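# Clamp the master-width blank in the vise

## Task

Identify the plain metal blank whose width equals that of the dark setting master, then place it in the vise resting on the two loose low bars, which must finish standing upright between the jaws. One long side of the blank must lie fully against the fixed jaw (the end block without hoses), and one short end must touch the work stop (the short rod between the jaws). Neither the setting master nor any other blank may be left obviously toppled.

## Robot and tools

Robot: two arms, left_arm and right_arm, each with six joints and a two-finger gripper. Each carries a wrist camera: cam_left_wrist and cam_right_wrist, both 896x504 pixels. A block on a post sits about 11 cm from the wrist-roll axis toward the gripper's -y side and turns with the hand, so allow for it near obstacles. A two-camera stand is fixed to the floor behind the arms. Loose objects may occasionally be nudged by outside pushes.

Frames: the scene frame has its origin at table-top height, halfway between the nominal arm bases; +z points up, +x points out over the table, and left_arm is on the +y side. Image left and right do not match these names. Calibrated bases: left_arm at (+0.014, +0.281, 0) m, quat_wxyz (+1.000, 0, 0, -0.019); right_arm at (+0.056, -0.369, 0) m, quat_wxyz (+1.000, 0, 0, +0.004). Each arm reports its hand pose, velocities and wrist-camera pose in its own base frame. Fixed cameras and the table use the scene frame. Printed hand poses can be off by a few centimetres, more at long reach.

Gripper geometry: the fingers point along the gripper's +z and close along its x axis. end_effector_position is the midpoint between the pads, and the fingertips extend 15.0 mm past it. The housing starts 65 mm behind that point and measures 146 mm along the closing direction by 50 mm wide.

Row layout: every command row is one flat list of 18 numbers covering both arms, even if only one moves. The first 9 are for left_arm, the next 9 for right_arm. Each arm's 9 are six absolute joint target angles in radians, followed by gripper position, force_limit and speed, each in [-1, 1]. Joints within a row always go in this order, with stated ranges: wrist roll -6.283..6.283, shoulder -2.059..2.094, waist -6.283..6.283, wrist pitch -1.693..3.142, forearm roll -6.283..6.283, elbow -3.927..0.192. The real ends may differ by up to 0.010 rad. A target more than 0.010 rad beyond a stated end, and further out than the current angle, gets the call refused. A target past the real end is clipped, and the result then prints "joint sent to its limit".

Gripper numbers: position +1 is fully open (108 mm gap), the pads meet near -0.96, and -1 means close until stopped by an object. force_limit runs from about 2.5 N per pad at -1 to 32 N at +1, and actual grip varies widely between grippers. speed runs from 5 mm/s at -1 to 420 mm/s at +1. Sending 0 is a real command, so to leave a gripper unchanged resend its last three numbers. After the fingers stop, a new force or speed only applies along with a position change of at least 0.01.

Tools:
- execute_actions(actions, cameras): actions is a list of up to 15 rows per action, one row per 1/30 s step, with the last row held for the remaining steps. Each action lasts 0.5 s. An empty actions list returns all images and the full result. cameras is a list of names, ["all"] or [].
- move(target, speed, blend, blocking, cameras): target is either one 18-number row or a list of up to 15 rows, all absolute joint angles in the same layout. All joints move in sync, so hands follow curves, and nothing avoids collisions. speed is the top speed in rad/s of the joint with the farthest to go, 0.01 to 3.14, default 0.5, either one value or one per target. blend is in rad and rounds corners, with 0 meaning a stop at each target. blocking=false returns after about 0.5 s while the motion continues, and a new move replaces the running one. Gripper values of the first row are sent at the start, and those of later rows are sent on arrival. The result adds a "move:" line reading done, off_target, moving, held or fault, plus limits=held if steps were withheld.
- wait(seconds, 0 to 10): lets time run with commands held.
- stop(): brakes a running move. The fingers keep moving.
- zoom_image(camera, region [x0,y0,x1,y1] in pixels from the top-left, at most 504x504): gives a closer view of the latest image.
- show_instructions(): shows the reference image(s).
- clear_fault(arm): clears a reported torque fault on that arm.
- finished_scene(scene): ends the current scene irreversibly. Pass the current scene number.

Result lines: Joint positions, Joint velocities and Joint targets, one block per arm in row order. Joint velocities shows "within noise" when the arm is still. The result also gives end_effector_position in metres, end_effector_quat_wxyz and velocities, plus Tool commands. Gripper fields: is_grasped is 1 only if an object stopped the fingers short. width_mm is the pad gap. force_n is the per-pad force. Joint torques are total drive output including gravity, noisy and offset, with positive meaning toward larger angles. "joint command not followed" means the clearance check between arms altered some steps. MOTOR HOT appears at 65 °C, and an over-temperature stop of 30 to 60 s or longer comes at 80 °C.

Limits and cautions: a joint target stays within 0.637 rad of its measured angle per step, and hand speed is capped at 1 m/s. Contact torque limits in N m are waist 46.2, shoulder 46.3, elbow 28.5, forearm roll 22.1, wrist pitch 10.9, wrist roll 10.7, and a held weight counts toward them. Reaching a limit, or staying at a motor's torque limit for 1 s, faults the arm until clear_fault. Avoid arm-to-arm contact, and never close one gripper on the other's fingers. Do not drop or release moving parts, slam into things, push hard or let anything fall off the table. Keep the loose bars upright, and leave the master and the other blanks standing. Long stretched holds heat the motors.

Each tool is called after "Call:" as name([rows], argument=value, ...), one row to a line, values as JSON.

Reference images:

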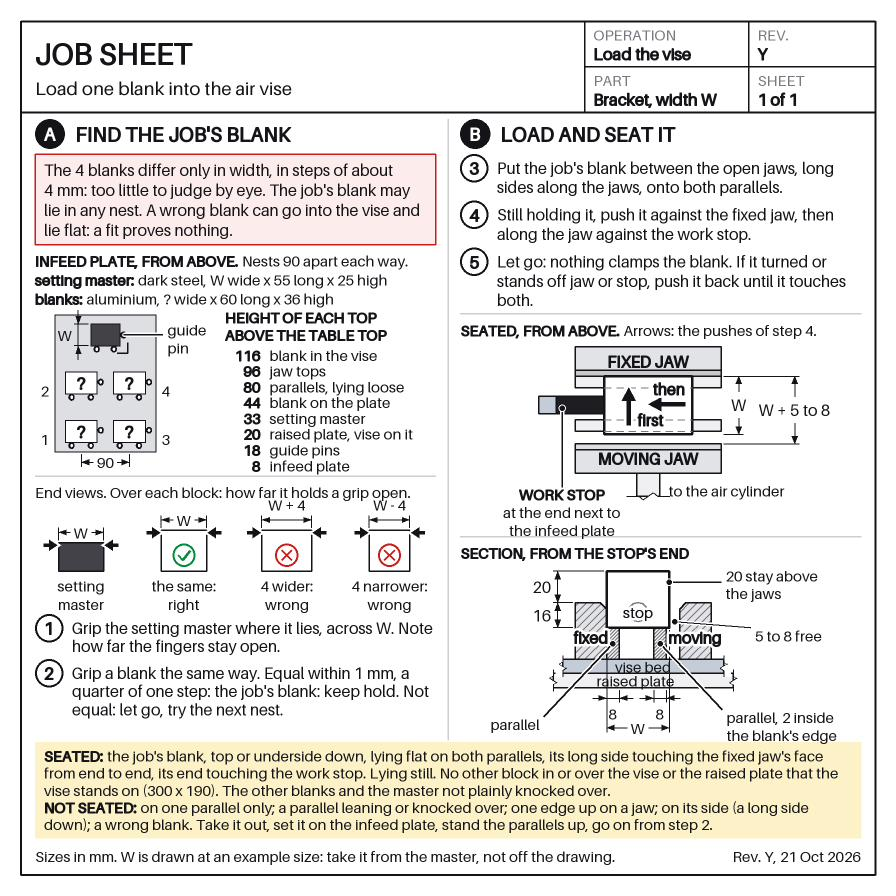

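## Session

Call:
execute_actions(actions=[])

Scene clock: 0.00 s.
left_arm: end_effector_position=(+0.4462, +0.2991, +0.2383) width_mm=108.10 is_grasped=0 force_n=0.00 end_effector_quat_wxyz=(-0.542, +0.640, +0.459, +0.294) | right_arm: end_effector_position=(+0.2210, -0.1397, +0.2973) width_mm=108.10 is_grasped=0 force_n=0.00 end_effector_quat_wxyz=(-0.103, +0.022, +0.947, +0.302)
Joint names: [wrist roll, shoulder, waist, wrist pitch, forearm roll, elbow]
Joint positions: left_arm=[0.492 0.255 0.155 1.384 1.414 -1.062] | right_arm=[-1.564 -0.275 -0.832 1.887 0.27 -1.02]
Joint velocities: within noise
Joint torques (N m): no reading
Joint targets: left_arm=[0.492 0.255 0.155 1.384 1.414 -1.062] | right_arm=[-1.564 -0.275 -0.832 1.887 0.270 -1.020]
Tool commands: left_gripper/position=+1.0 left_gripper/force_limit=+1.0 left_gripper/speed=+1.0 right_gripper/position=+1.0 right_gripper/force_limit=+1.0 right_gripper/speed=+1.0

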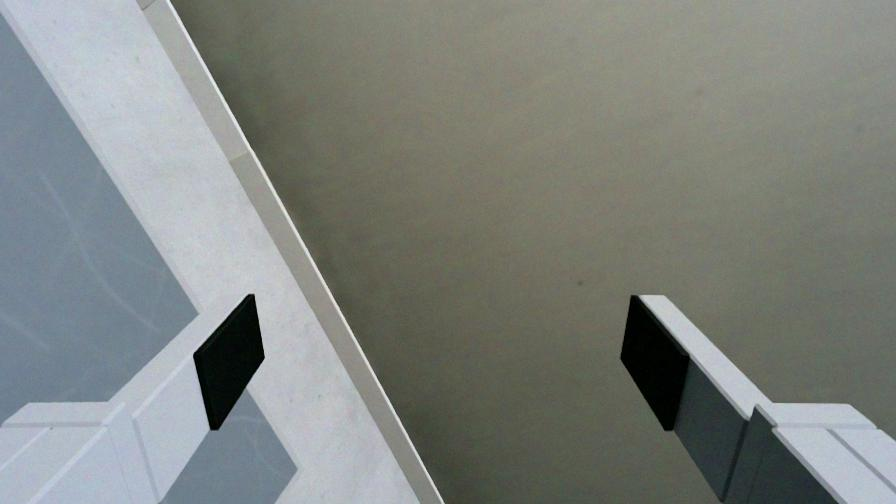

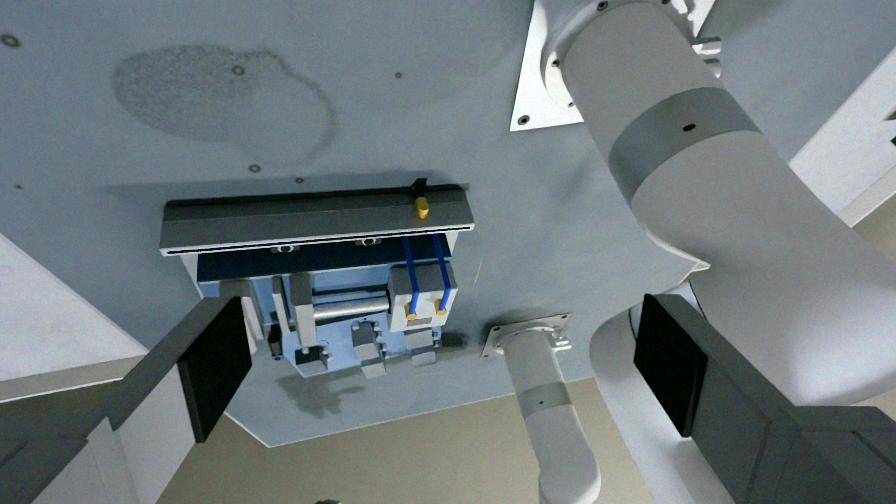

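Call:
move(target=[2.743,-0.442,-0.4,1.494,0,-1.052,1,1,1,-1.564,-0.275,-1.8,1.887,0.27,-1.02,1,1,1], speed=1.0, cameras=["cam_left_wrist"])

Scene clock: 13.57 s.
left_arm: end_effector_position=(+0.3225, -0.1363, +0.3500) width_mm=108.10 is_grasped=0 force_n=0.00 end_effector_quat_wxyz=(+0.000, +0.924, -0.383, +0.000) | right_arm: end_effector_position=(+0.0101, -0.2613, +0.2975) width_mm=108.10 is_grasped=0 force_n=0.00 end_effector_quat_wxyz=(+0.049, +0.461, +0.828, +0.315)
Joint names: [wrist roll, shoulder, waist, wrist pitch, forearm roll, elbow]
Joint positions: left_arm=[2.743 -0.442 -0.4 1.494 0 -1.052] | right_arm=[-1.564 -0.275 -1.8 1.887 0.27 -1.02]
Joint torques (N m): left_arm=[1.41 -22.65 -6.12 0.26 -1.59 -14.54] | right_arm=[1.53 -24.97 -5.15 2.31 -1.8 -21.37]
Joint targets: left_arm=[2.743 -0.442 -0.400 1.494 0.000 -1.052] | right_arm=[-1.564 -0.275 -1.800 1.887 0.270 -1.020]
move: done
Images, in order (width x height): cam_left_wrist 896x504.

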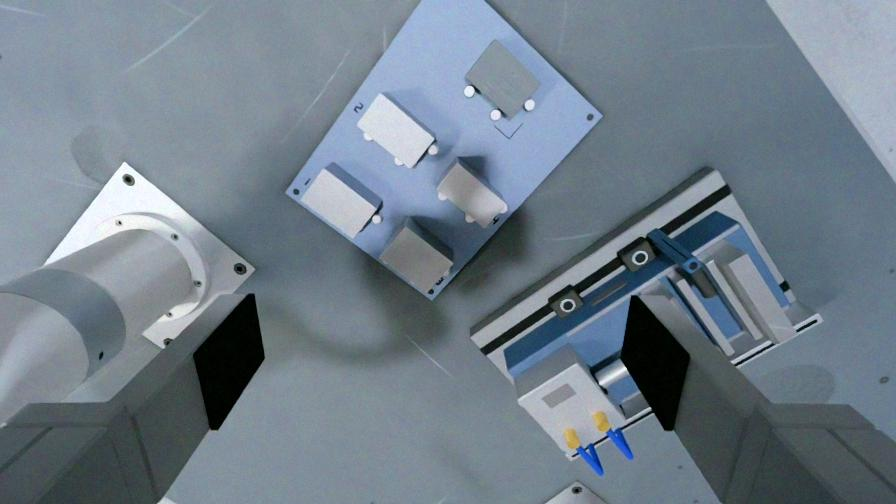

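Call:
move(target=[2.058,0.0667,-0.2978,0.6738,0,-0.7405,0.3,-0.8,0,-1.564,-0.275,-1.8,1.887,0.27,-1.02,1,1,1], speed=0.7, cameras=["cam_left_wrist"])

Scene clock: 35.53 s.
left_arm: end_effector_position=(+0.4040, -0.1240, +0.0801) width_mm=69.50 is_grasped=0 force_n=0.00 end_effector_quat_wxyz=(+0.000, +1.000, +0.000, +0.000) | right_arm: end_effector_position=(+0.0101, -0.2613, +0.2975) width_mm=108.10 is_grasped=0 force_n=0.00 end_effector_quat_wxyz=(+0.049, +0.461, +0.828, +0.315)
Joint names: [wrist roll, shoulder, waist, wrist pitch, forearm roll, elbow]
Joint positions: left_arm=[2.058 0.067 -0.298 0.674 0 -0.741] | right_arm=[-1.564 -0.275 -1.8 1.887 0.27 -1.02]
Joint torques (N m): left_arm=[-1.43 -19.79 6.14 -3.2 -0.89 -11.31] | right_arm=[1.42 -23.58 -5.08 2.31 2.07 -21.36]
Joint targets: left_arm=[2.058 0.067 -0.298 0.674 0.000 -0.740] | right_arm=[-1.564 -0.275 -1.800 1.887 0.270 -1.020]
move: done
Images, in order (width x height): cam_left_wrist 896x504.

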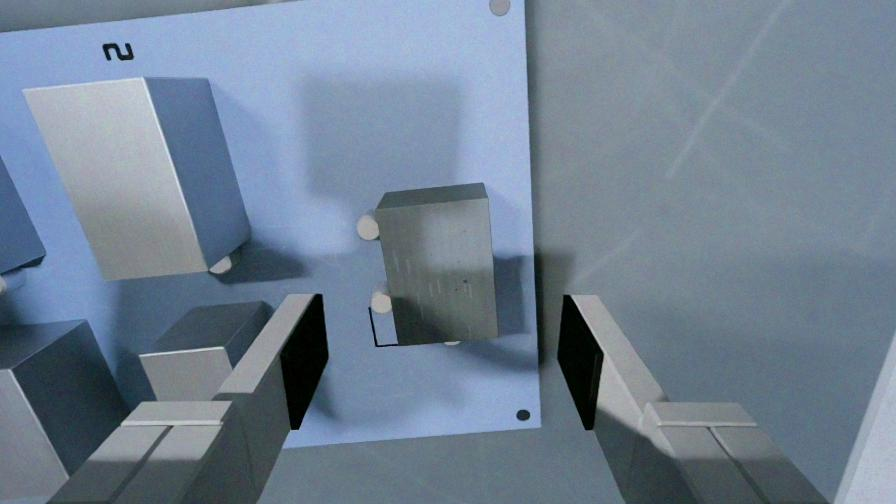

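Call:
move([
  [1.972,0.1673,-0.294,0.5495,0,-0.7168,0.3,-0.8,0,-1.564,-0.275,-1.8,1.887,0.27,-1.02,1,1,1],
  [1.972,0.1673,-0.294,0.5495,0,-0.7168,-1,-0.8,-0.5,-1.564,-0.275,-1.8,1.887,0.27,-1.02,1,1,1],
], speed=0.3)

Call:
wait(seconds=1, cameras=["cam_left_wrist"])

Scene clock: 56.33 s.
left_arm: end_effector_position=(+0.4030, -0.1220, +0.0390) width_mm=38.65 is_grasped=0 force_n=22.91 end_effector_quat_wxyz=(+0.000, +0.999, +0.045, +0.000) | right_arm: end_effector_position=(+0.0101, -0.2613, +0.2975) width_mm=108.10 is_grasped=0 force_n=0.00 end_effector_quat_wxyz=(+0.049, +0.461, +0.828, +0.315)
Joint names: [wrist roll, shoulder, waist, wrist pitch, forearm roll, elbow]
Joint positions: left_arm=[1.972 0.167 -0.294 0.549 0 -0.717] | right_arm=[-1.564 -0.275 -1.8 1.887 0.27 -1.02]
Joint torques (N m): left_arm=[-1.33 -21.18 5.61 -2.71 0.83 -11.45] | right_arm=[1.49 -22.09 -5.14 2.33 3.45 -21.24]
Joint targets: left_arm=[1.972 0.167 -0.294 0.549 0.000 -0.717] | right_arm=[-1.564 -0.275 -1.800 1.887 0.270 -1.020]
move: done

Scene clock: 57.33 s.
left_arm: end_effector_position=(+0.4030, -0.1220, +0.0390) width_mm=38.65 is_grasped=1 force_n=22.91 end_effector_quat_wxyz=(+0.000, +0.999, +0.045, +0.000) | right_arm: end_effector_position=(+0.0101, -0.2613, +0.2975) width_mm=108.10 is_grasped=0 force_n=0.00 end_effector_quat_wxyz=(+0.049, +0.461, +0.828, +0.315)
Joint names: [wrist roll, shoulder, waist, wrist pitch, forearm roll, elbow]
Joint positions: left_arm=[1.972 0.167 -0.294 0.549 0 -0.717] | right_arm=[-1.564 -0.275 -1.8 1.887 0.27 -1.02]
Joint torques (N m): left_arm=[-0.94 -22.92 3.68 -1.56 1.13 -14.76] | right_arm=[1.54 -21.86 -5.07 2.36 3.42 -21.32]
Joint targets: left_arm=[1.972 0.167 -0.294 0.549 0.000 -0.717] | right_arm=[-1.564 -0.275 -1.800 1.887 0.270 -1.020]
Tool commands: left_gripper/position=-1.0 left_gripper/force_limit=-0.8 left_gripper/speed=-0.5 right_gripper/position=+1.0 right_gripper/force_limit=+1.0 right_gripper/speed=+1.0
wait: 1.00 s; at rest by 0.17 s
Images, in order (width x height): cam_left_wrist 896x504.

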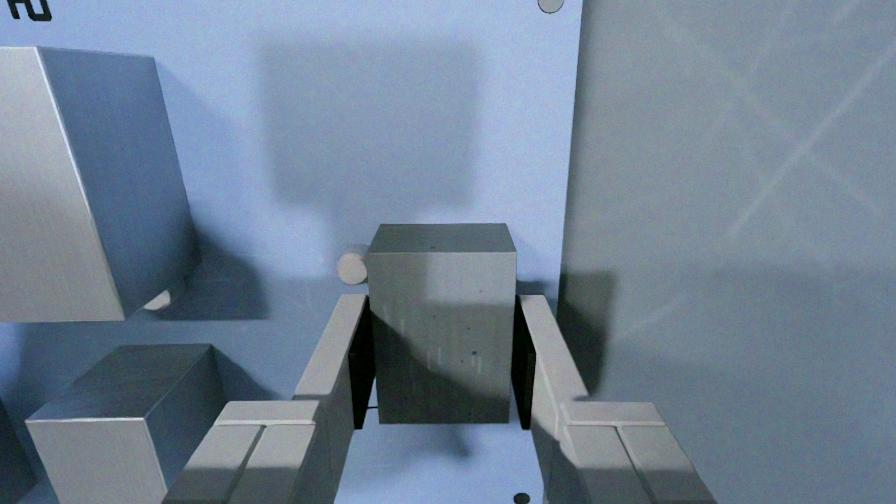

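Call:
move([
  [1.972,0.1673,-0.294,0.5495,0,-0.7168,0.3,-0.8,0,-1.564,-0.275,-1.8,1.887,0.27,-1.02,1,1,1],
  [1.972,0.0667,-0.294,0.6738,0,-0.7405,0.3,-0.8,0,-1.564,-0.275,-1.8,1.887,0.27,-1.02,1,1,1],
  [1.878,-0.7419,-0.3882,0.9232,0,-0.1813,0.3,-0.8,0,-1.564,-0.275,-1.8,1.887,0.27,-1.02,1,1,1],
], speed=0.6, cameras=["cam_left_wrist"])

Scene clock: 85.17 s.
left_arm: end_effector_position=(+0.2250, -0.0920, +0.1201) width_mm=69.50 is_grasped=0 force_n=0.00 end_effector_quat_wxyz=(+0.000, +0.999, +0.045, +0.000) | right_arm: end_effector_position=(+0.0101, -0.2613, +0.2975) width_mm=108.10 is_grasped=0 force_n=0.00 end_effector_quat_wxyz=(+0.049, +0.461, +0.828, +0.315)
Joint names: [wrist roll, shoulder, waist, wrist pitch, forearm roll, elbow]
Joint positions: left_arm=[1.878 -0.742 -0.388 0.923 0 -0.181] | right_arm=[-1.564 -0.275 -1.8 1.887 0.27 -1.02]
Joint torques (N m): left_arm=[-1.46 -14.35 -6.01 0.3 1.21 -13.41] | right_arm=[1.4 -20.15 -4.99 2.39 3.46 -21.15]
Joint targets: left_arm=[1.878 -0.742 -0.388 0.923 0.000 -0.181] | right_arm=[-1.564 -0.275 -1.800 1.887 0.270 -1.020]
move: done
Images, in order (width x height): cam_left_wrist 896x504.

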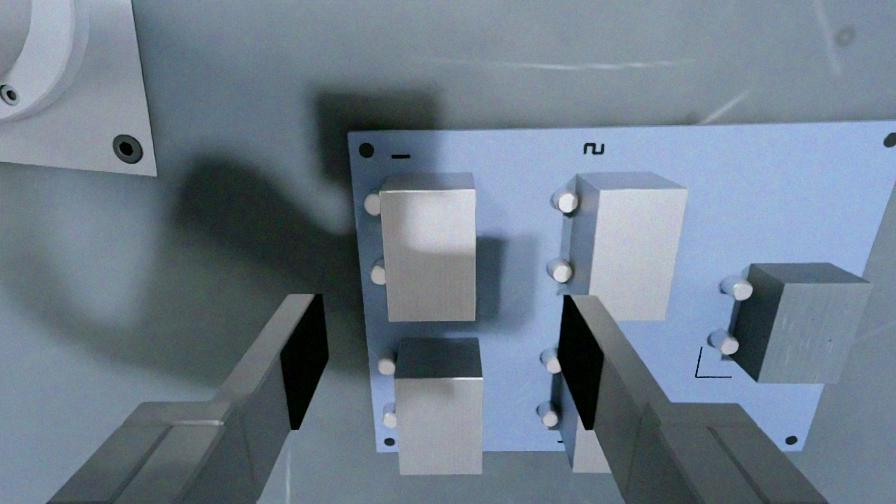

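Call:
move([
  [1.844,-0.7076,-0.4043,0.8431,0,-0.1355,0.3,-0.8,0,-1.564,-0.275,-1.8,1.887,0.27,-1.02,1,1,1],
  [1.844,-0.4674,-0.4043,0.5437,0,-0.0763,0.3,-0.8,0,-1.564,-0.275,-1.8,1.887,0.27,-1.02,1,1,1],
  [1.844,-0.4674,-0.4043,0.5437,0,-0.0763,-1,-0.8,-0.5,-1.564,-0.275,-1.8,1.887,0.27,-1.02,1,1,1],
], speed=0.35, blend=[0.02,0,0])

Call:
wait(seconds=1, cameras=["cam_left_wrist"])

Scene clock: 114.03 s.
left_arm: end_effector_position=(+0.2198, -0.0941, +0.0441) width_mm=38.74 is_grasped=0 force_n=23.64 end_effector_quat_wxyz=(+0.000, +0.999, +0.054, +0.000) | right_arm: end_effector_position=(+0.0101, -0.2613, +0.2975) width_mm=108.10 is_grasped=0 force_n=0.00 end_effector_quat_wxyz=(+0.049, +0.461, +0.828, +0.315)
Joint names: [wrist roll, shoulder, waist, wrist pitch, forearm roll, elbow]
Joint positions: left_arm=[1.844 -0.467 -0.404 0.544 0 -0.076] | right_arm=[-1.564 -0.275 -1.8 1.887 0.27 -1.02]
Joint torques (N m): left_arm=[-1.32 -4.07 -5.04 -2.78 1.11 -11.26] | right_arm=[1.45 -18.46 -5.01 2.37 3.51 -21.17]
Joint targets: left_arm=[1.844 -0.467 -0.404 0.544 0.000 -0.076] | right_arm=[-1.564 -0.275 -1.800 1.887 0.270 -1.020]
move: done

Scene clock: 115.03 s.
left_arm: end_effector_position=(+0.2198, -0.0941, +0.0441) width_mm=38.74 is_grasped=1 force_n=23.64 end_effector_quat_wxyz=(+0.000, +0.999, +0.054, +0.000) | right_arm: end_effector_position=(+0.0101, -0.2613, +0.2975) width_mm=108.10 is_grasped=0 force_n=0.00 end_effector_quat_wxyz=(+0.049, +0.461, +0.828, +0.315)
Joint names: [wrist roll, shoulder, waist, wrist pitch, forearm roll, elbow]
Joint positions: left_arm=[1.844 -0.467 -0.404 0.544 0 -0.076] | right_arm=[-1.564 -0.275 -1.8 1.887 0.27 -1.02]
Joint torques (N m): left_arm=[-0.79 -5.84 -3.42 -1.72 1.08 -14.31] | right_arm=[1.49 -18.12 -5.08 2.39 3.34 -21.07]
Joint targets: left_arm=[1.844 -0.467 -0.404 0.544 0.000 -0.076] | right_arm=[-1.564 -0.275 -1.800 1.887 0.270 -1.020]
Tool commands: left_gripper/position=-1.0 left_gripper/force_limit=-0.8 left_gripper/speed=-0.5 right_gripper/position=+1.0 right_gripper/force_limit=+1.0 right_gripper/speed=+1.0
wait: 1.00 s; at rest by 0.17 s
Images, in order (width x height): cam_left_wrist 896x504.

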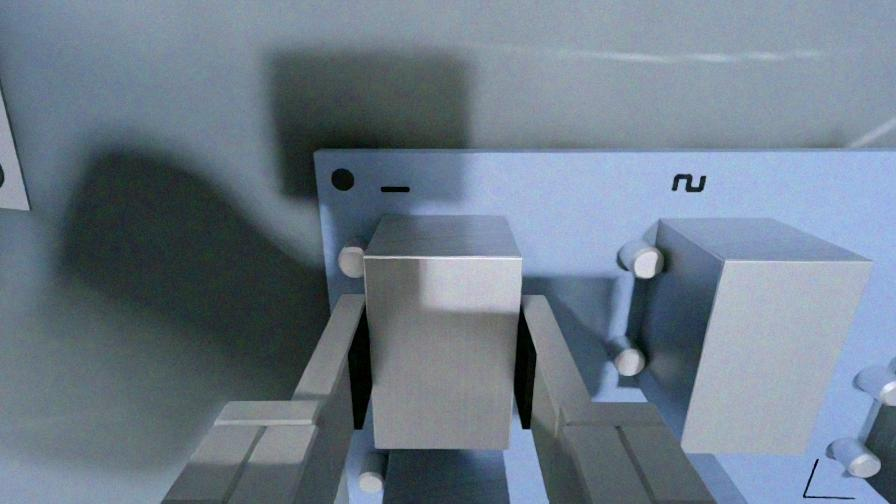

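Call:
move([
  [1.844,-0.4674,-0.4043,0.5437,0,-0.0763,-0.98,-0.5,-0.5,-1.564,-0.275,-1.8,1.887,0.27,-1.02,1,1,1],
  [1.844,-0.7076,-0.4043,0.8431,0,-0.1355,-0.98,-0.5,-0.5,-1.564,-0.275,-1.8,1.887,0.27,-1.02,1,1,1],
  [1.844,-0.8825,-0.4043,1.2311,0,-0.3486,-0.98,-0.5,-0.5,-1.564,-0.275,-1.8,1.887,0.27,-1.02,1,1,1],
  [1.763,0.2294,-0.7328,1.1654,0,-1.3948,-0.98,-0.5,-0.5,-1.564,-0.275,-1.8,1.887,0.27,-1.02,1,1,1],
], speed=[0.3,0.4,0.5,0.5], blend=[0,0.05,0.1,0], cameras=["cam_left_wrist"])

Scene clock: 140.43 s.
left_arm: end_effector_position=(+0.4000, -0.3599, +0.2200) width_mm=38.73 is_grasped=1 force_n=23.62 end_effector_quat_wxyz=(+0.000, +0.998, -0.070, +0.000) | right_arm: end_effector_position=(+0.0101, -0.2613, +0.2975) width_mm=108.10 is_grasped=0 force_n=0.00 end_effector_quat_wxyz=(+0.049, +0.461, +0.828, +0.315)
Joint names: [wrist roll, shoulder, waist, wrist pitch, forearm roll, elbow]
Joint positions: left_arm=[1.763 0.229 -0.733 1.165 0 -1.395] | right_arm=[-1.564 -0.275 -1.8 1.887 0.27 -1.02]
Joint torques (N m): left_arm=[-1.5 -28.87 -6.16 -3.29 1.05 -21.24] | right_arm=[1.42 -15.93 -4.91 2.33 3.45 -20.93]
Joint targets: left_arm=[1.763 0.229 -0.733 1.165 0.000 -1.395] | right_arm=[-1.564 -0.275 -1.800 1.887 0.270 -1.020]
move: done
Images, in order (width x height): cam_left_wrist 896x504.

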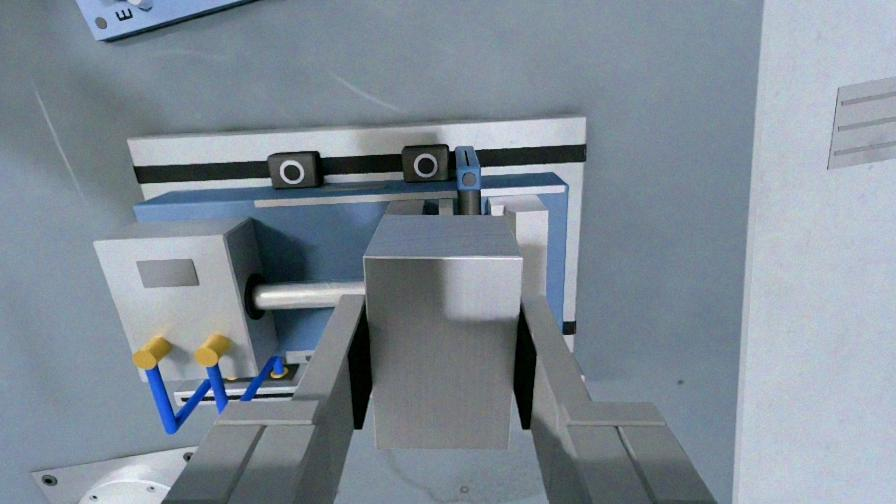

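Call:
zoom_image(camera="cam_left_wrist", region=[340, 100, 600, 340])

Scaled by 1.938 from the camera's 896x504 image, which has a finer 1280x720 frame.

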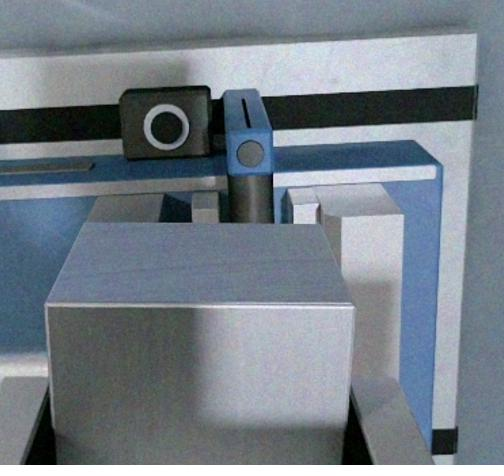

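Call:
move(target=[1.674,0.401,-0.78,1.0744,0,-1.4754,-0.98,-0.5,-0.5,-1.564,-0.275,-1.8,1.887,0.27,-1.02,1,1,1], speed=0.3, cameras=["cam_left_wrist"])

Call:
zoom_image(camera="cam_left_wrist", region=[300, 100, 640, 340])

Scene clock: 189.13 s.
left_arm: end_effector_position=(+0.4083, -0.4039, +0.1651) width_mm=38.73 is_grasped=1 force_n=23.62 end_effector_quat_wxyz=(+0.000, +0.999, -0.049, +0.000) | right_arm: end_effector_position=(+0.0101, -0.2613, +0.2975) width_mm=108.10 is_grasped=0 force_n=0.00 end_effector_quat_wxyz=(+0.049, +0.461, +0.828, +0.315)
Joint names: [wrist roll, shoulder, waist, wrist pitch, forearm roll, elbow]
Joint positions: left_arm=[1.674 0.401 -0.78 1.074 0 -1.475] | right_arm=[-1.564 -0.275 -1.8 1.887 0.27 -1.02]
Joint torques (N m): left_arm=[-1.48 -32.83 -6.23 -3.26 0.99 -20.81] | right_arm=[1.4 -14.75 -4.92 2.37 3.42 -20.95]
Joint targets: left_arm=[1.674 0.401 -0.780 1.074 0.000 -1.475] | right_arm=[-1.564 -0.275 -1.800 1.887 0.270 -1.020]
move: done
Images, in order (width x height): cam_left_wrist 896x504.

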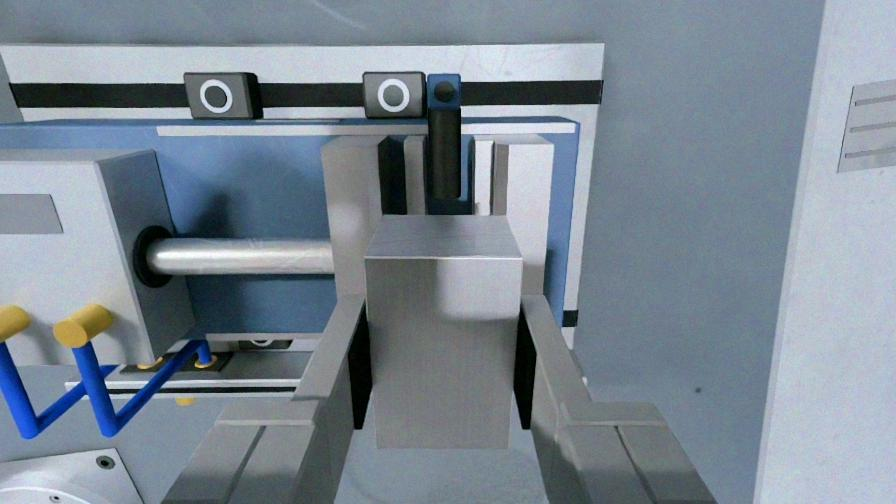

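Scaled by 1.482 from the camera's 896x504 image, which has a finer 1280x720 frame.

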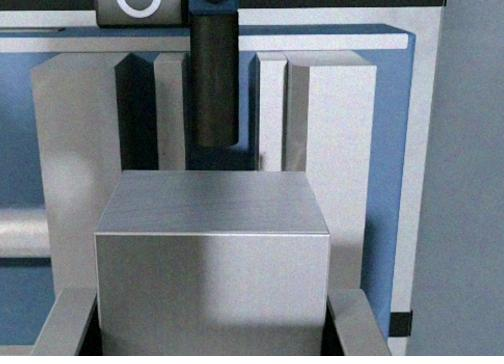

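Call:
move(target=[1.6605,0.4386,-0.7936,1.0183,0,-1.4569,-0.98,-0.5,-0.5,-1.564,-0.275,-1.8,1.887,0.27,-1.02,1,1,1], speed=0.2, cameras=["cam_left_wrist"])

Call:
zoom_image(camera="cam_left_wrist", region=[300, 100, 640, 340])

Scene clock: 231.10 s.
left_arm: end_effector_position=(+0.4050, -0.4117, +0.1401) width_mm=38.73 is_grasped=1 force_n=23.62 end_effector_quat_wxyz=(+0.000, +0.999, -0.049, +0.000) | right_arm: end_effector_position=(+0.0101, -0.2613, +0.2975) width_mm=108.10 is_grasped=0 force_n=0.00 end_effector_quat_wxyz=(+0.049, +0.461, +0.828, +0.315)
Joint names: [wrist roll, shoulder, waist, wrist pitch, forearm roll, elbow]
Joint positions: left_arm=[1.661 0.439 -0.794 1.018 0 -1.457] | right_arm=[-1.564 -0.275 -1.8 1.887 0.27 -1.02]
Joint torques (N m): left_arm=[-1.5 -33.39 -6.06 -3.38 0.96 -14.72] | right_arm=[1.4 -13.62 -4.89 2.36 3.4 -20.95]
Joint targets: left_arm=[1.660 0.439 -0.794 1.018 0.000 -1.457] | right_arm=[-1.564 -0.275 -1.800 1.887 0.270 -1.020]
move: done
Images, in order (width x height): cam_left_wrist 896x504.

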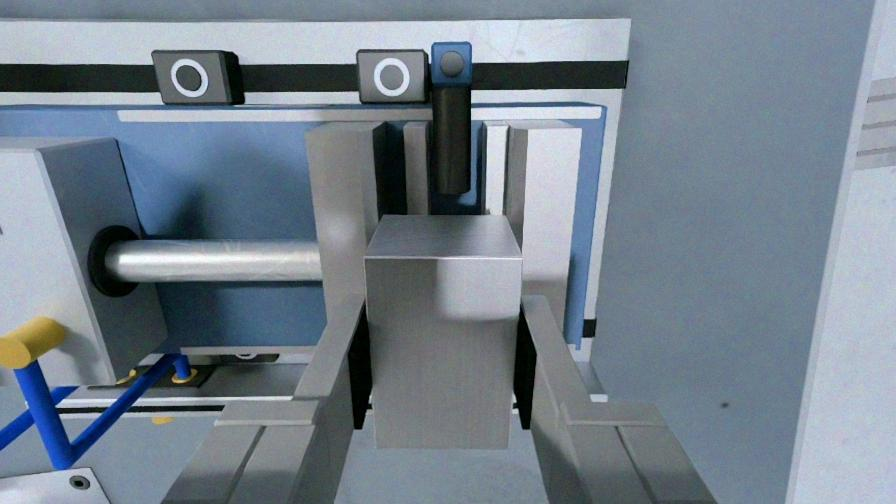

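Scaled by 1.482 from the camera's 896x504 image, which has a finer 1280x720 frame.

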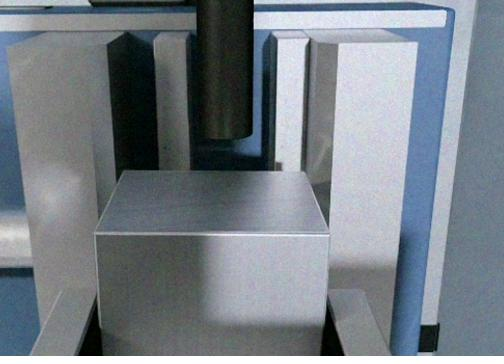

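Call:
move(target=[1.6605,0.4663,-0.7936,0.9659,0,-1.4322,-0.98,-0.5,-0.5,-1.564,-0.275,-1.8,1.887,0.27,-1.02,1,1,1], speed=0.06, cameras=["cam_left_wrist"])

Call:
zoom_image(camera="cam_left_wrist", region=[300, 100, 640, 340])

Scene clock: 243.13 s.
left_arm: end_effector_position=(+0.4050, -0.4117, +0.1181) width_mm=38.73 is_grasped=1 force_n=23.62 end_effector_quat_wxyz=(+0.000, +0.999, -0.049, +0.000) | right_arm: end_effector_position=(+0.0101, -0.2613, +0.2975) width_mm=108.10 is_grasped=0 force_n=0.00 end_effector_quat_wxyz=(+0.049, +0.461, +0.828, +0.315)
Joint names: [wrist roll, shoulder, waist, wrist pitch, forearm roll, elbow]
Joint positions: left_arm=[1.66 0.466 -0.794 0.966 0 -1.432] | right_arm=[-1.564 -0.275 -1.8 1.887 0.27 -1.02]
Joint torques (N m): left_arm=[-1.5 -33.84 -6.05 -3.3 0.91 -14.42] | right_arm=[1.39 -13.52 -4.75 2.34 3.48 -20.92]
Joint targets: left_arm=[1.660 0.466 -0.794 0.966 0.000 -1.432] | right_arm=[-1.564 -0.275 -1.800 1.887 0.270 -1.020]
move: done
Images, in order (width x height): cam_left_wrist 896x504.

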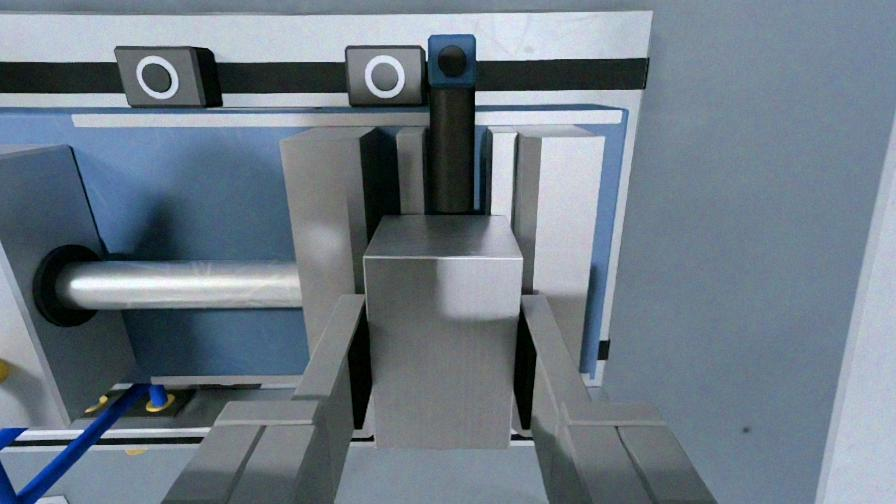

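Scaled by 1.482 from the camera's 896x504 image, which has a finer 1280x720 frame.

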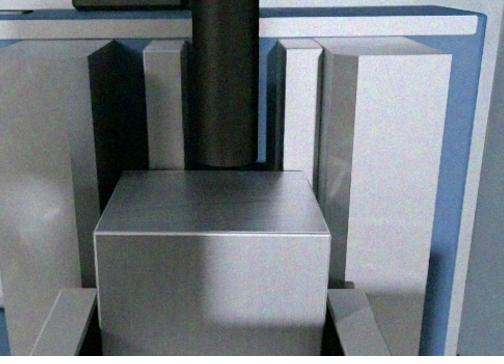

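Call:
move(target=[1.665,0.4764,-0.7892,0.9717,0,-1.4481,-0.98,-0.5,-0.5,-1.564,-0.275,-1.8,1.887,0.27,-1.02,1,1,1], speed=0.03)

Call:
move(target=[1.6666,0.4802,-0.7875,0.9738,0,-1.454,-0.98,-0.5,-0.5,-1.564,-0.275,-1.8,1.887,0.27,-1.02,1,1,1], speed=0.02, cameras=["cam_left_wrist"])

Call:
zoom_image(camera="cam_left_wrist", region=[300, 100, 640, 340])

Scene clock: 260.40 s.
left_arm: end_effector_position=(+0.4089, -0.4121, +0.1181) width_mm=38.73 is_grasped=1 force_n=23.48 end_effector_quat_wxyz=(+0.000, +0.999, -0.049, +0.000) | right_arm: end_effector_position=(+0.0101, -0.2613, +0.2975) width_mm=108.10 is_grasped=0 force_n=0.00 end_effector_quat_wxyz=(+0.049, +0.461, +0.828, +0.315)
Joint names: [wrist roll, shoulder, waist, wrist pitch, forearm roll, elbow]
Joint positions: left_arm=[1.665 0.476 -0.789 0.972 0 -1.448] | right_arm=[-1.564 -0.275 -1.8 1.887 0.27 -1.02]
Joint torques (N m): left_arm=[1.07 -33.06 8.89 -1.15 1.2 -21.81] | right_arm=[1.41 -13.59 -4.77 2.33 3.46 -20.78]
Joint targets: left_arm=[1.665 0.476 -0.789 0.972 0.000 -1.448] | right_arm=[-1.564 -0.275 -1.800 1.887 0.270 -1.020]
move: done

Scene clock: 261.10 s.
left_arm: end_effector_position=(+0.4104, -0.4122, +0.1181) width_mm=38.73 is_grasped=1 force_n=23.24 end_effector_quat_wxyz=(+0.000, +0.999, -0.049, +0.000) | right_arm: end_effector_position=(+0.0101, -0.2613, +0.2975) width_mm=108.10 is_grasped=0 force_n=0.00 end_effector_quat_wxyz=(+0.049, +0.461, +0.828, +0.315)
Joint names: [wrist roll, shoulder, waist, wrist pitch, forearm roll, elbow]
Joint positions: left_arm=[1.667 0.48 -0.788 0.974 0 -1.454] | right_arm=[-1.564 -0.275 -1.8 1.887 0.27 -1.02]
Joint torques (N m): left_arm=[1.08 -35.71 9.97 -2.39 0.74 -25.35] | right_arm=[1.36 -13.46 -4.62 2.37 3.47 -20.8]
Joint targets: left_arm=[1.667 0.480 -0.788 0.974 0.000 -1.454] | right_arm=[-1.564 -0.275 -1.800 1.887 0.270 -1.020]
move: done
Images, in order (width x height): cam_left_wrist 896x504.

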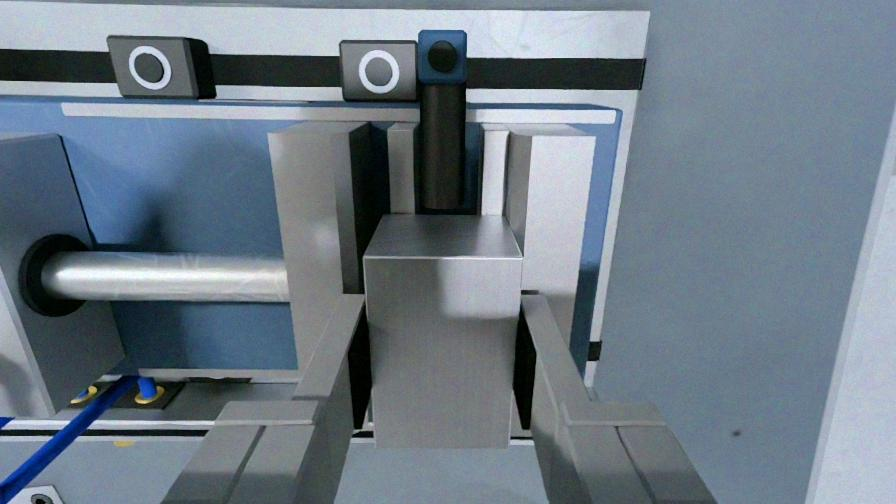

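Scaled by 1.482 from the camera's 896x504 image, which has a finer 1280x720 frame.

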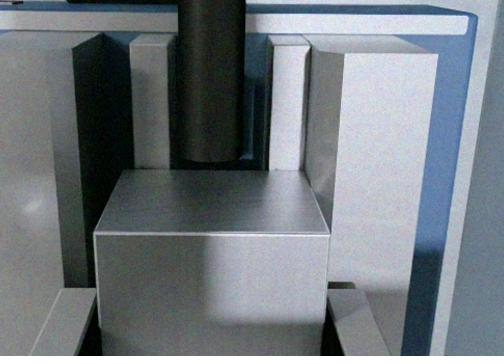

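Call:
move(target=[1.6677,0.4827,-0.7864,0.9753,0,-1.458,-0.98,-0.5,-0.5,-1.564,-0.275,-1.8,1.887,0.27,-1.02,1,1,1], speed=0.02)

Call:
move(target=[1.6688,0.4853,-0.7853,0.9767,0,-1.462,-0.98,-0.5,-0.5,-1.564,-0.275,-1.8,1.887,0.27,-1.02,1,1,1], speed=0.02, cameras=["cam_left_wrist"])

Call:
zoom_image(camera="cam_left_wrist", region=[380, 160, 560, 280])

Scene clock: 275.37 s.
left_arm: end_effector_position=(+0.4114, -0.4123, +0.1183) width_mm=38.75 is_grasped=1 force_n=24.13 end_effector_quat_wxyz=(+0.000, +0.999, -0.049, +0.000) | right_arm: end_effector_position=(+0.0101, -0.2613, +0.2975) width_mm=108.10 is_grasped=0 force_n=0.00 end_effector_quat_wxyz=(+0.049, +0.461, +0.828, +0.315)
Joint names: [wrist roll, shoulder, waist, wrist pitch, forearm roll, elbow]
Joint positions: left_arm=[1.668 0.483 -0.787 0.975 0 -1.458] | right_arm=[-1.564 -0.275 -1.8 1.887 0.27 -1.02]
Joint torques (N m): left_arm=[0.95 -28.59 21.17 -5.01 0.95 -27.49] | right_arm=[1.36 -13.39 -4.89 2.38 3.55 -20.79]
Joint targets: left_arm=[1.668 0.483 -0.786 0.975 0.000 -1.458] | right_arm=[-1.564 -0.275 -1.800 1.887 0.270 -1.020]
move: done

Scene clock: 276.13 s.
left_arm: end_effector_position=(+0.4036, -0.4047, +0.1160) width_mm=38.78 is_grasped=1 force_n=22.59 end_effector_quat_wxyz=(-0.015, +0.999, -0.049, -0.017) | right_arm: end_effector_position=(+0.0101, -0.2613, +0.2975) width_mm=108.10 is_grasped=0 force_n=0.00 end_effector_quat_wxyz=(+0.049, +0.461, +0.828, +0.315)
Joint names: [wrist roll, shoulder, waist, wrist pitch, forearm roll, elbow]
Joint positions: left_arm=[1.668 0.483 -0.787 1.024 0 -1.461] | right_arm=[-1.564 -0.275 -1.8 1.887 0.27 -1.02]
Joint torques (N m): left_arm=[-0.05 -33.69 2.68 2.65 0.68 -11.61] | right_arm=[1.36 -13.5 -5.03 2.37 3.54 -20.71]
Joint targets: left_arm=[1.668 0.484 -0.786 1.029 0.000 -1.460] | right_arm=[-1.564 -0.275 -1.800 1.887 0.270 -1.020]
Tool commands: left_gripper/position=-0.98 left_gripper/force_limit=-0.5 left_gripper/speed=-0.5 right_gripper/position=+1.0 right_gripper/force_limit=+1.0 right_gripper/speed=+1.0
TORQUE FAULT: the external load on the wrist pitch of the left arm reached its load limit, and that arm stopped. The contact can be on any part of that arm beyond that joint, not only on its tool. A torque fault puts only its own arm into a fault stop. That arm's remaining commands of this call were not run. The hold on the wrist pitch of that arm was moved back by the arm itself, up to 3 degrees, as the stop began. That arm is still stopped at the end of this call. While its stop runs, that arm, its gripper or tool too, takes no new command.
CLEAR FAULT: the left arm stays stopped (state 4) until you call clear_fault(arm="left_arm").
End effector pose when the fault began: left_arm: position (+0.4117, -0.4124, +0.1182), quat_wxyz (+0.000, +0.999, -0.049, +0.000)
Joint positions when the fault began: left_arm=[1.668 0.484 -0.786 0.976 0 -1.46]
move: fault (left_arm); left_arm: the wrist pitch is farthest, 0.047 rad from its target
Images, in order (width x height): cam_left_wrist 896x504.

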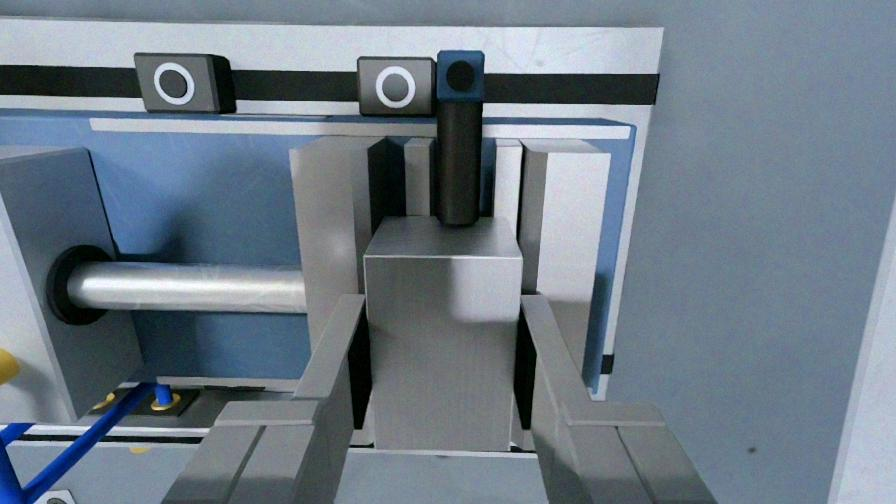

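Scaled by 2.800 from the camera's 896x504 image, which has a finer 1280x720 frame.

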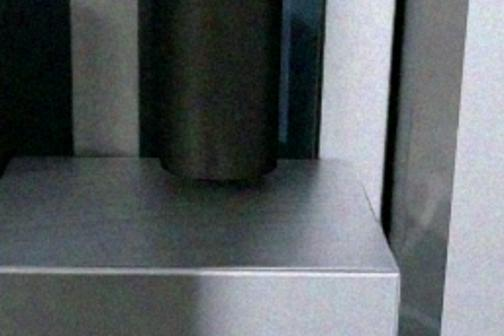

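Call:
clear_fault(arm="left_arm")

Call:
move(target=[1.665,0.4764,-0.7892,0.9717,0,-1.4481,-0.98,-0.5,-0.5,-1.564,-0.275,-1.8,1.887,0.27,-1.02,1,1,1], speed=0.05, cameras=["cam_left_wrist"])

Call:
zoom_image(camera="cam_left_wrist", region=[300, 100, 640, 340])

Scene clock: 283.33 s.
left_arm: end_effector_position=(+0.4036, -0.4047, +0.1160) width_mm=38.78 is_grasped=1 force_n=22.59 end_effector_quat_wxyz=(-0.015, +0.999, -0.049, -0.017) | right_arm: end_effector_position=(+0.0101, -0.2613, +0.2975) width_mm=108.10 is_grasped=0 force_n=0.00 end_effector_quat_wxyz=(+0.049, +0.461, +0.828, +0.315)
Joint names: [wrist roll, shoulder, waist, wrist pitch, forearm roll, elbow]
Joint positions: left_arm=[1.668 0.483 -0.787 1.024 0 -1.461] | right_arm=[-1.564 -0.275 -1.8 1.887 0.27 -1.02]
Joint torques (N m): left_arm=[-0.04 -33.86 2.59 2.6 0.64 -11.59] | right_arm=[1.3 -13.55 -4.79 2.32 3.4 -20.82]
Joint targets: left_arm=[1.668 0.483 -0.787 1.024 0.000 -1.461] | right_arm=[-1.564 -0.275 -1.800 1.887 0.270 -1.020]
Tool commands: left_gripper/position=-0.98 left_gripper/force_limit=-0.5 left_gripper/speed=-0.5 right_gripper/position=+1.0 right_gripper/force_limit=+1.0 right_gripper/speed=+1.0
TORQUE FAULT, CONTINUED: the left arm's stop, for the torque fault of the wrist pitch that an earlier result reported, is over. The call counts as one of the actions that you can send in this scene. The hold on the wrist pitch of that arm was moved back by the arm itself, up to 3 degrees, as the stop began. That arm's target is now where it stood when the stop ended, not its last command. That arm keeps its grip as last carried out and accepts commands again: back off and push less far.
CLEAR FAULT: your call cleared the left arm's torque fault. If a joint's load stays at its limit, that arm stops again at once.

Scene clock: 284.67 s.
left_arm: end_effector_position=(+0.4090, -0.4121, +0.1182) width_mm=38.78 is_grasped=1 force_n=21.54 end_effector_quat_wxyz=(+0.000, +0.999, -0.049, +0.000) | right_arm: end_effector_position=(+0.0101, -0.2613, +0.2975) width_mm=108.10 is_grasped=0 force_n=0.00 end_effector_quat_wxyz=(+0.049, +0.461, +0.828, +0.315)
Joint names: [wrist roll, shoulder, waist, wrist pitch, forearm roll, elbow]
Joint positions: left_arm=[1.665 0.476 -0.789 0.972 0 -1.448] | right_arm=[-1.564 -0.275 -1.8 1.887 0.27 -1.02]
Joint torques (N m): left_arm=[-1.13 -47.49 -5.97 -3.16 1.53 -14.48] | right_arm=[1.36 -13.49 -4.76 2.32 3.48 -20.73]
Joint targets: left_arm=[1.665 0.476 -0.789 0.972 0.000 -1.448] | right_arm=[-1.564 -0.275 -1.800 1.887 0.270 -1.020]
move: done
Images, in order (width x height): cam_left_wrist 896x504.

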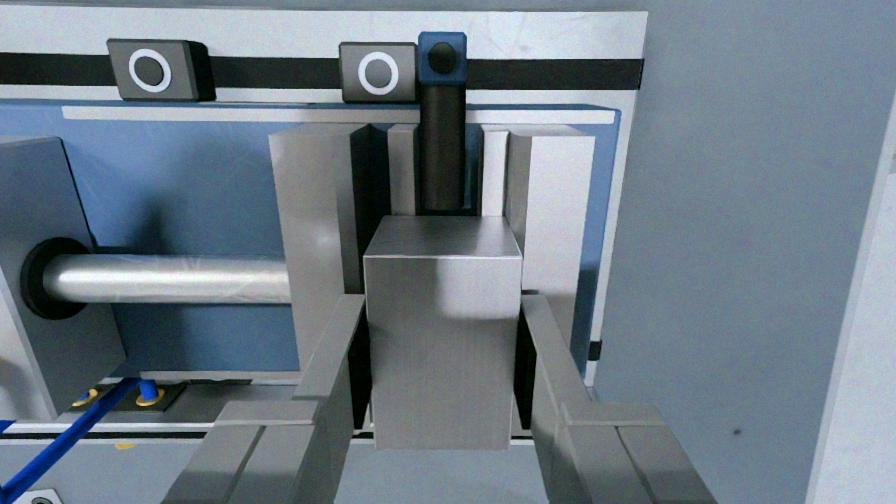

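Scaled by 1.482 from the camera's 896x504 image, which has a finer 1280x720 frame.

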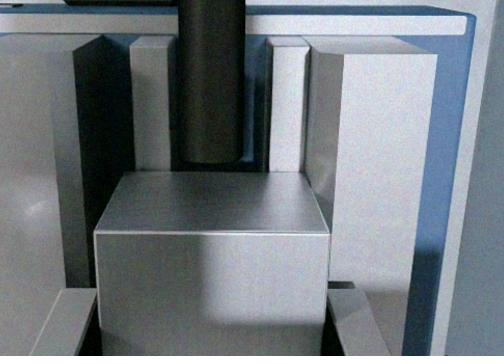

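Call:
move(target=[1.673,0.4638,-0.7812,0.9645,0,-1.4284,-0.98,-0.5,-0.5,-1.564,-0.275,-1.8,1.887,0.27,-1.02,1,1,1], speed=0.03, cameras=["cam_left_wrist"])

Call:
zoom_image(camera="cam_left_wrist", region=[300, 100, 640, 340])

Scene clock: 298.33 s.
left_arm: end_effector_position=(+0.4095, -0.4061, +0.1181) width_mm=38.78 is_grasped=1 force_n=21.54 end_effector_quat_wxyz=(+0.000, +0.999, -0.049, +0.000) | right_arm: end_effector_position=(+0.0101, -0.2613, +0.2975) width_mm=108.10 is_grasped=0 force_n=0.00 end_effector_quat_wxyz=(+0.049, +0.461, +0.828, +0.315)
Joint names: [wrist roll, shoulder, waist, wrist pitch, forearm roll, elbow]
Joint positions: left_arm=[1.673 0.464 -0.781 0.965 0 -1.428] | right_arm=[-1.564 -0.275 -1.8 1.887 0.27 -1.02]
Joint torques (N m): left_arm=[1.3 -47.45 5.89 -3.37 1.47 -14.43] | right_arm=[1.36 -13.55 -4.76 2.4 3.42 -20.59]
Joint targets: left_arm=[1.673 0.464 -0.781 0.964 0.000 -1.428] | right_arm=[-1.564 -0.275 -1.800 1.887 0.270 -1.020]
move: done
Images, in order (width x height): cam_left_wrist 896x504.

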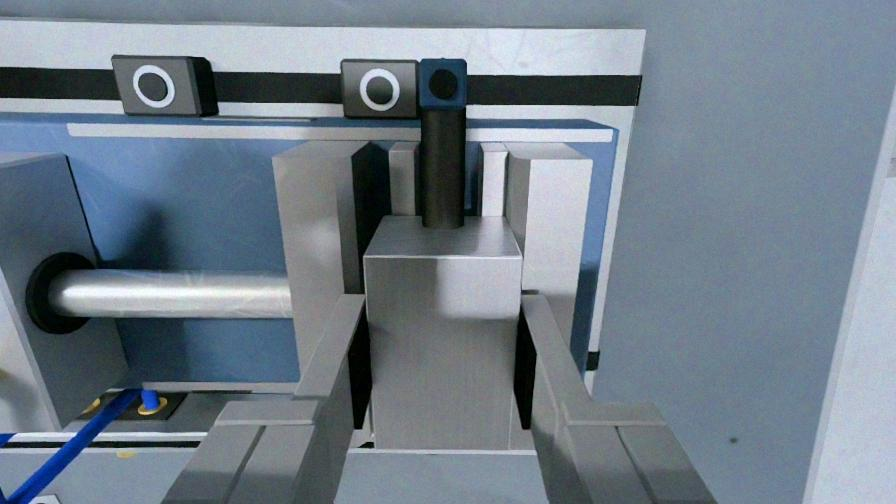

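Scaled by 1.482 from the camera's 896x504 image, which has a finer 1280x720 frame.

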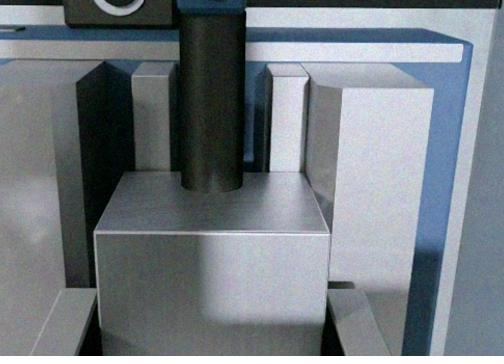

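Call:
move(target=[1.6757,0.4596,-0.7785,0.9621,0,-1.4218,-0.98,-0.5,-0.5,-1.564,-0.275,-1.8,1.887,0.27,-1.02,1,1,1], speed=0.02, cameras=["cam_left_wrist"])

Call:
zoom_image(camera="cam_left_wrist", region=[340, 160, 560, 300])

Scene clock: 315.07 s.
left_arm: end_effector_position=(+0.4097, -0.4042, +0.1180) width_mm=38.78 is_grasped=1 force_n=21.48 end_effector_quat_wxyz=(+0.000, +0.999, -0.049, +0.000) | right_arm: end_effector_position=(+0.0101, -0.2613, +0.2975) width_mm=108.10 is_grasped=0 force_n=0.00 end_effector_quat_wxyz=(+0.049, +0.461, +0.828, +0.315)
Joint names: [wrist roll, shoulder, waist, wrist pitch, forearm roll, elbow]
Joint positions: left_arm=[1.676 0.46 -0.779 0.962 0 -1.422] | right_arm=[-1.564 -0.275 -1.8 1.887 0.27 -1.02]
Joint torques (N m): left_arm=[1.13 -45.78 14.29 -1.08 1.45 -11.35] | right_arm=[1.31 -13.33 -4.71 2.33 3.54 -20.73]
Joint targets: left_arm=[1.676 0.460 -0.778 0.962 0.000 -1.422] | right_arm=[-1.564 -0.275 -1.800 1.887 0.270 -1.020]
move: done
Images, in order (width x height): cam_left_wrist 896x504.

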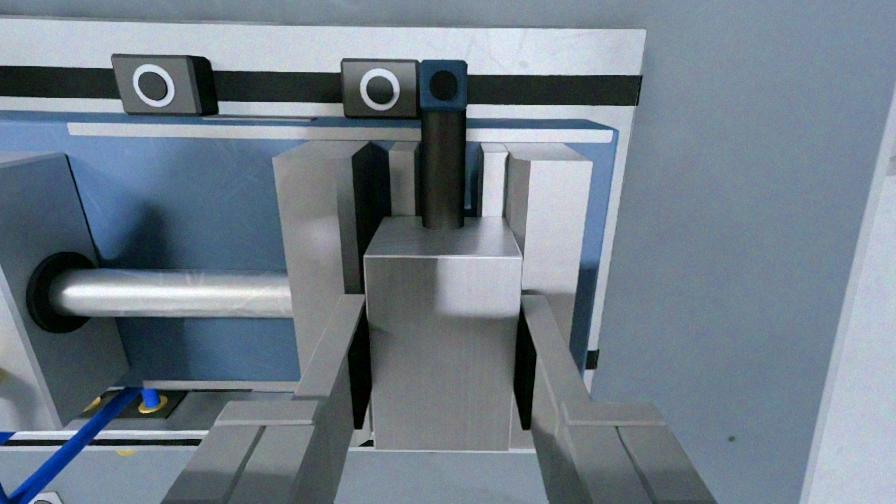

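Scaled by 2.291 from the camera's 896x504 image, which has a finer 1280x720 frame.

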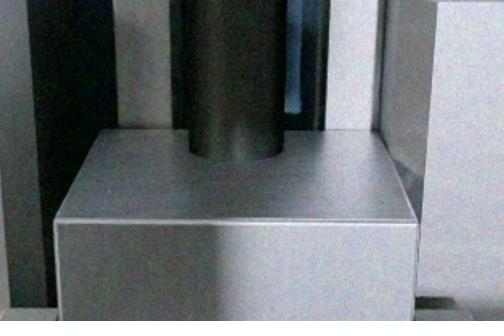

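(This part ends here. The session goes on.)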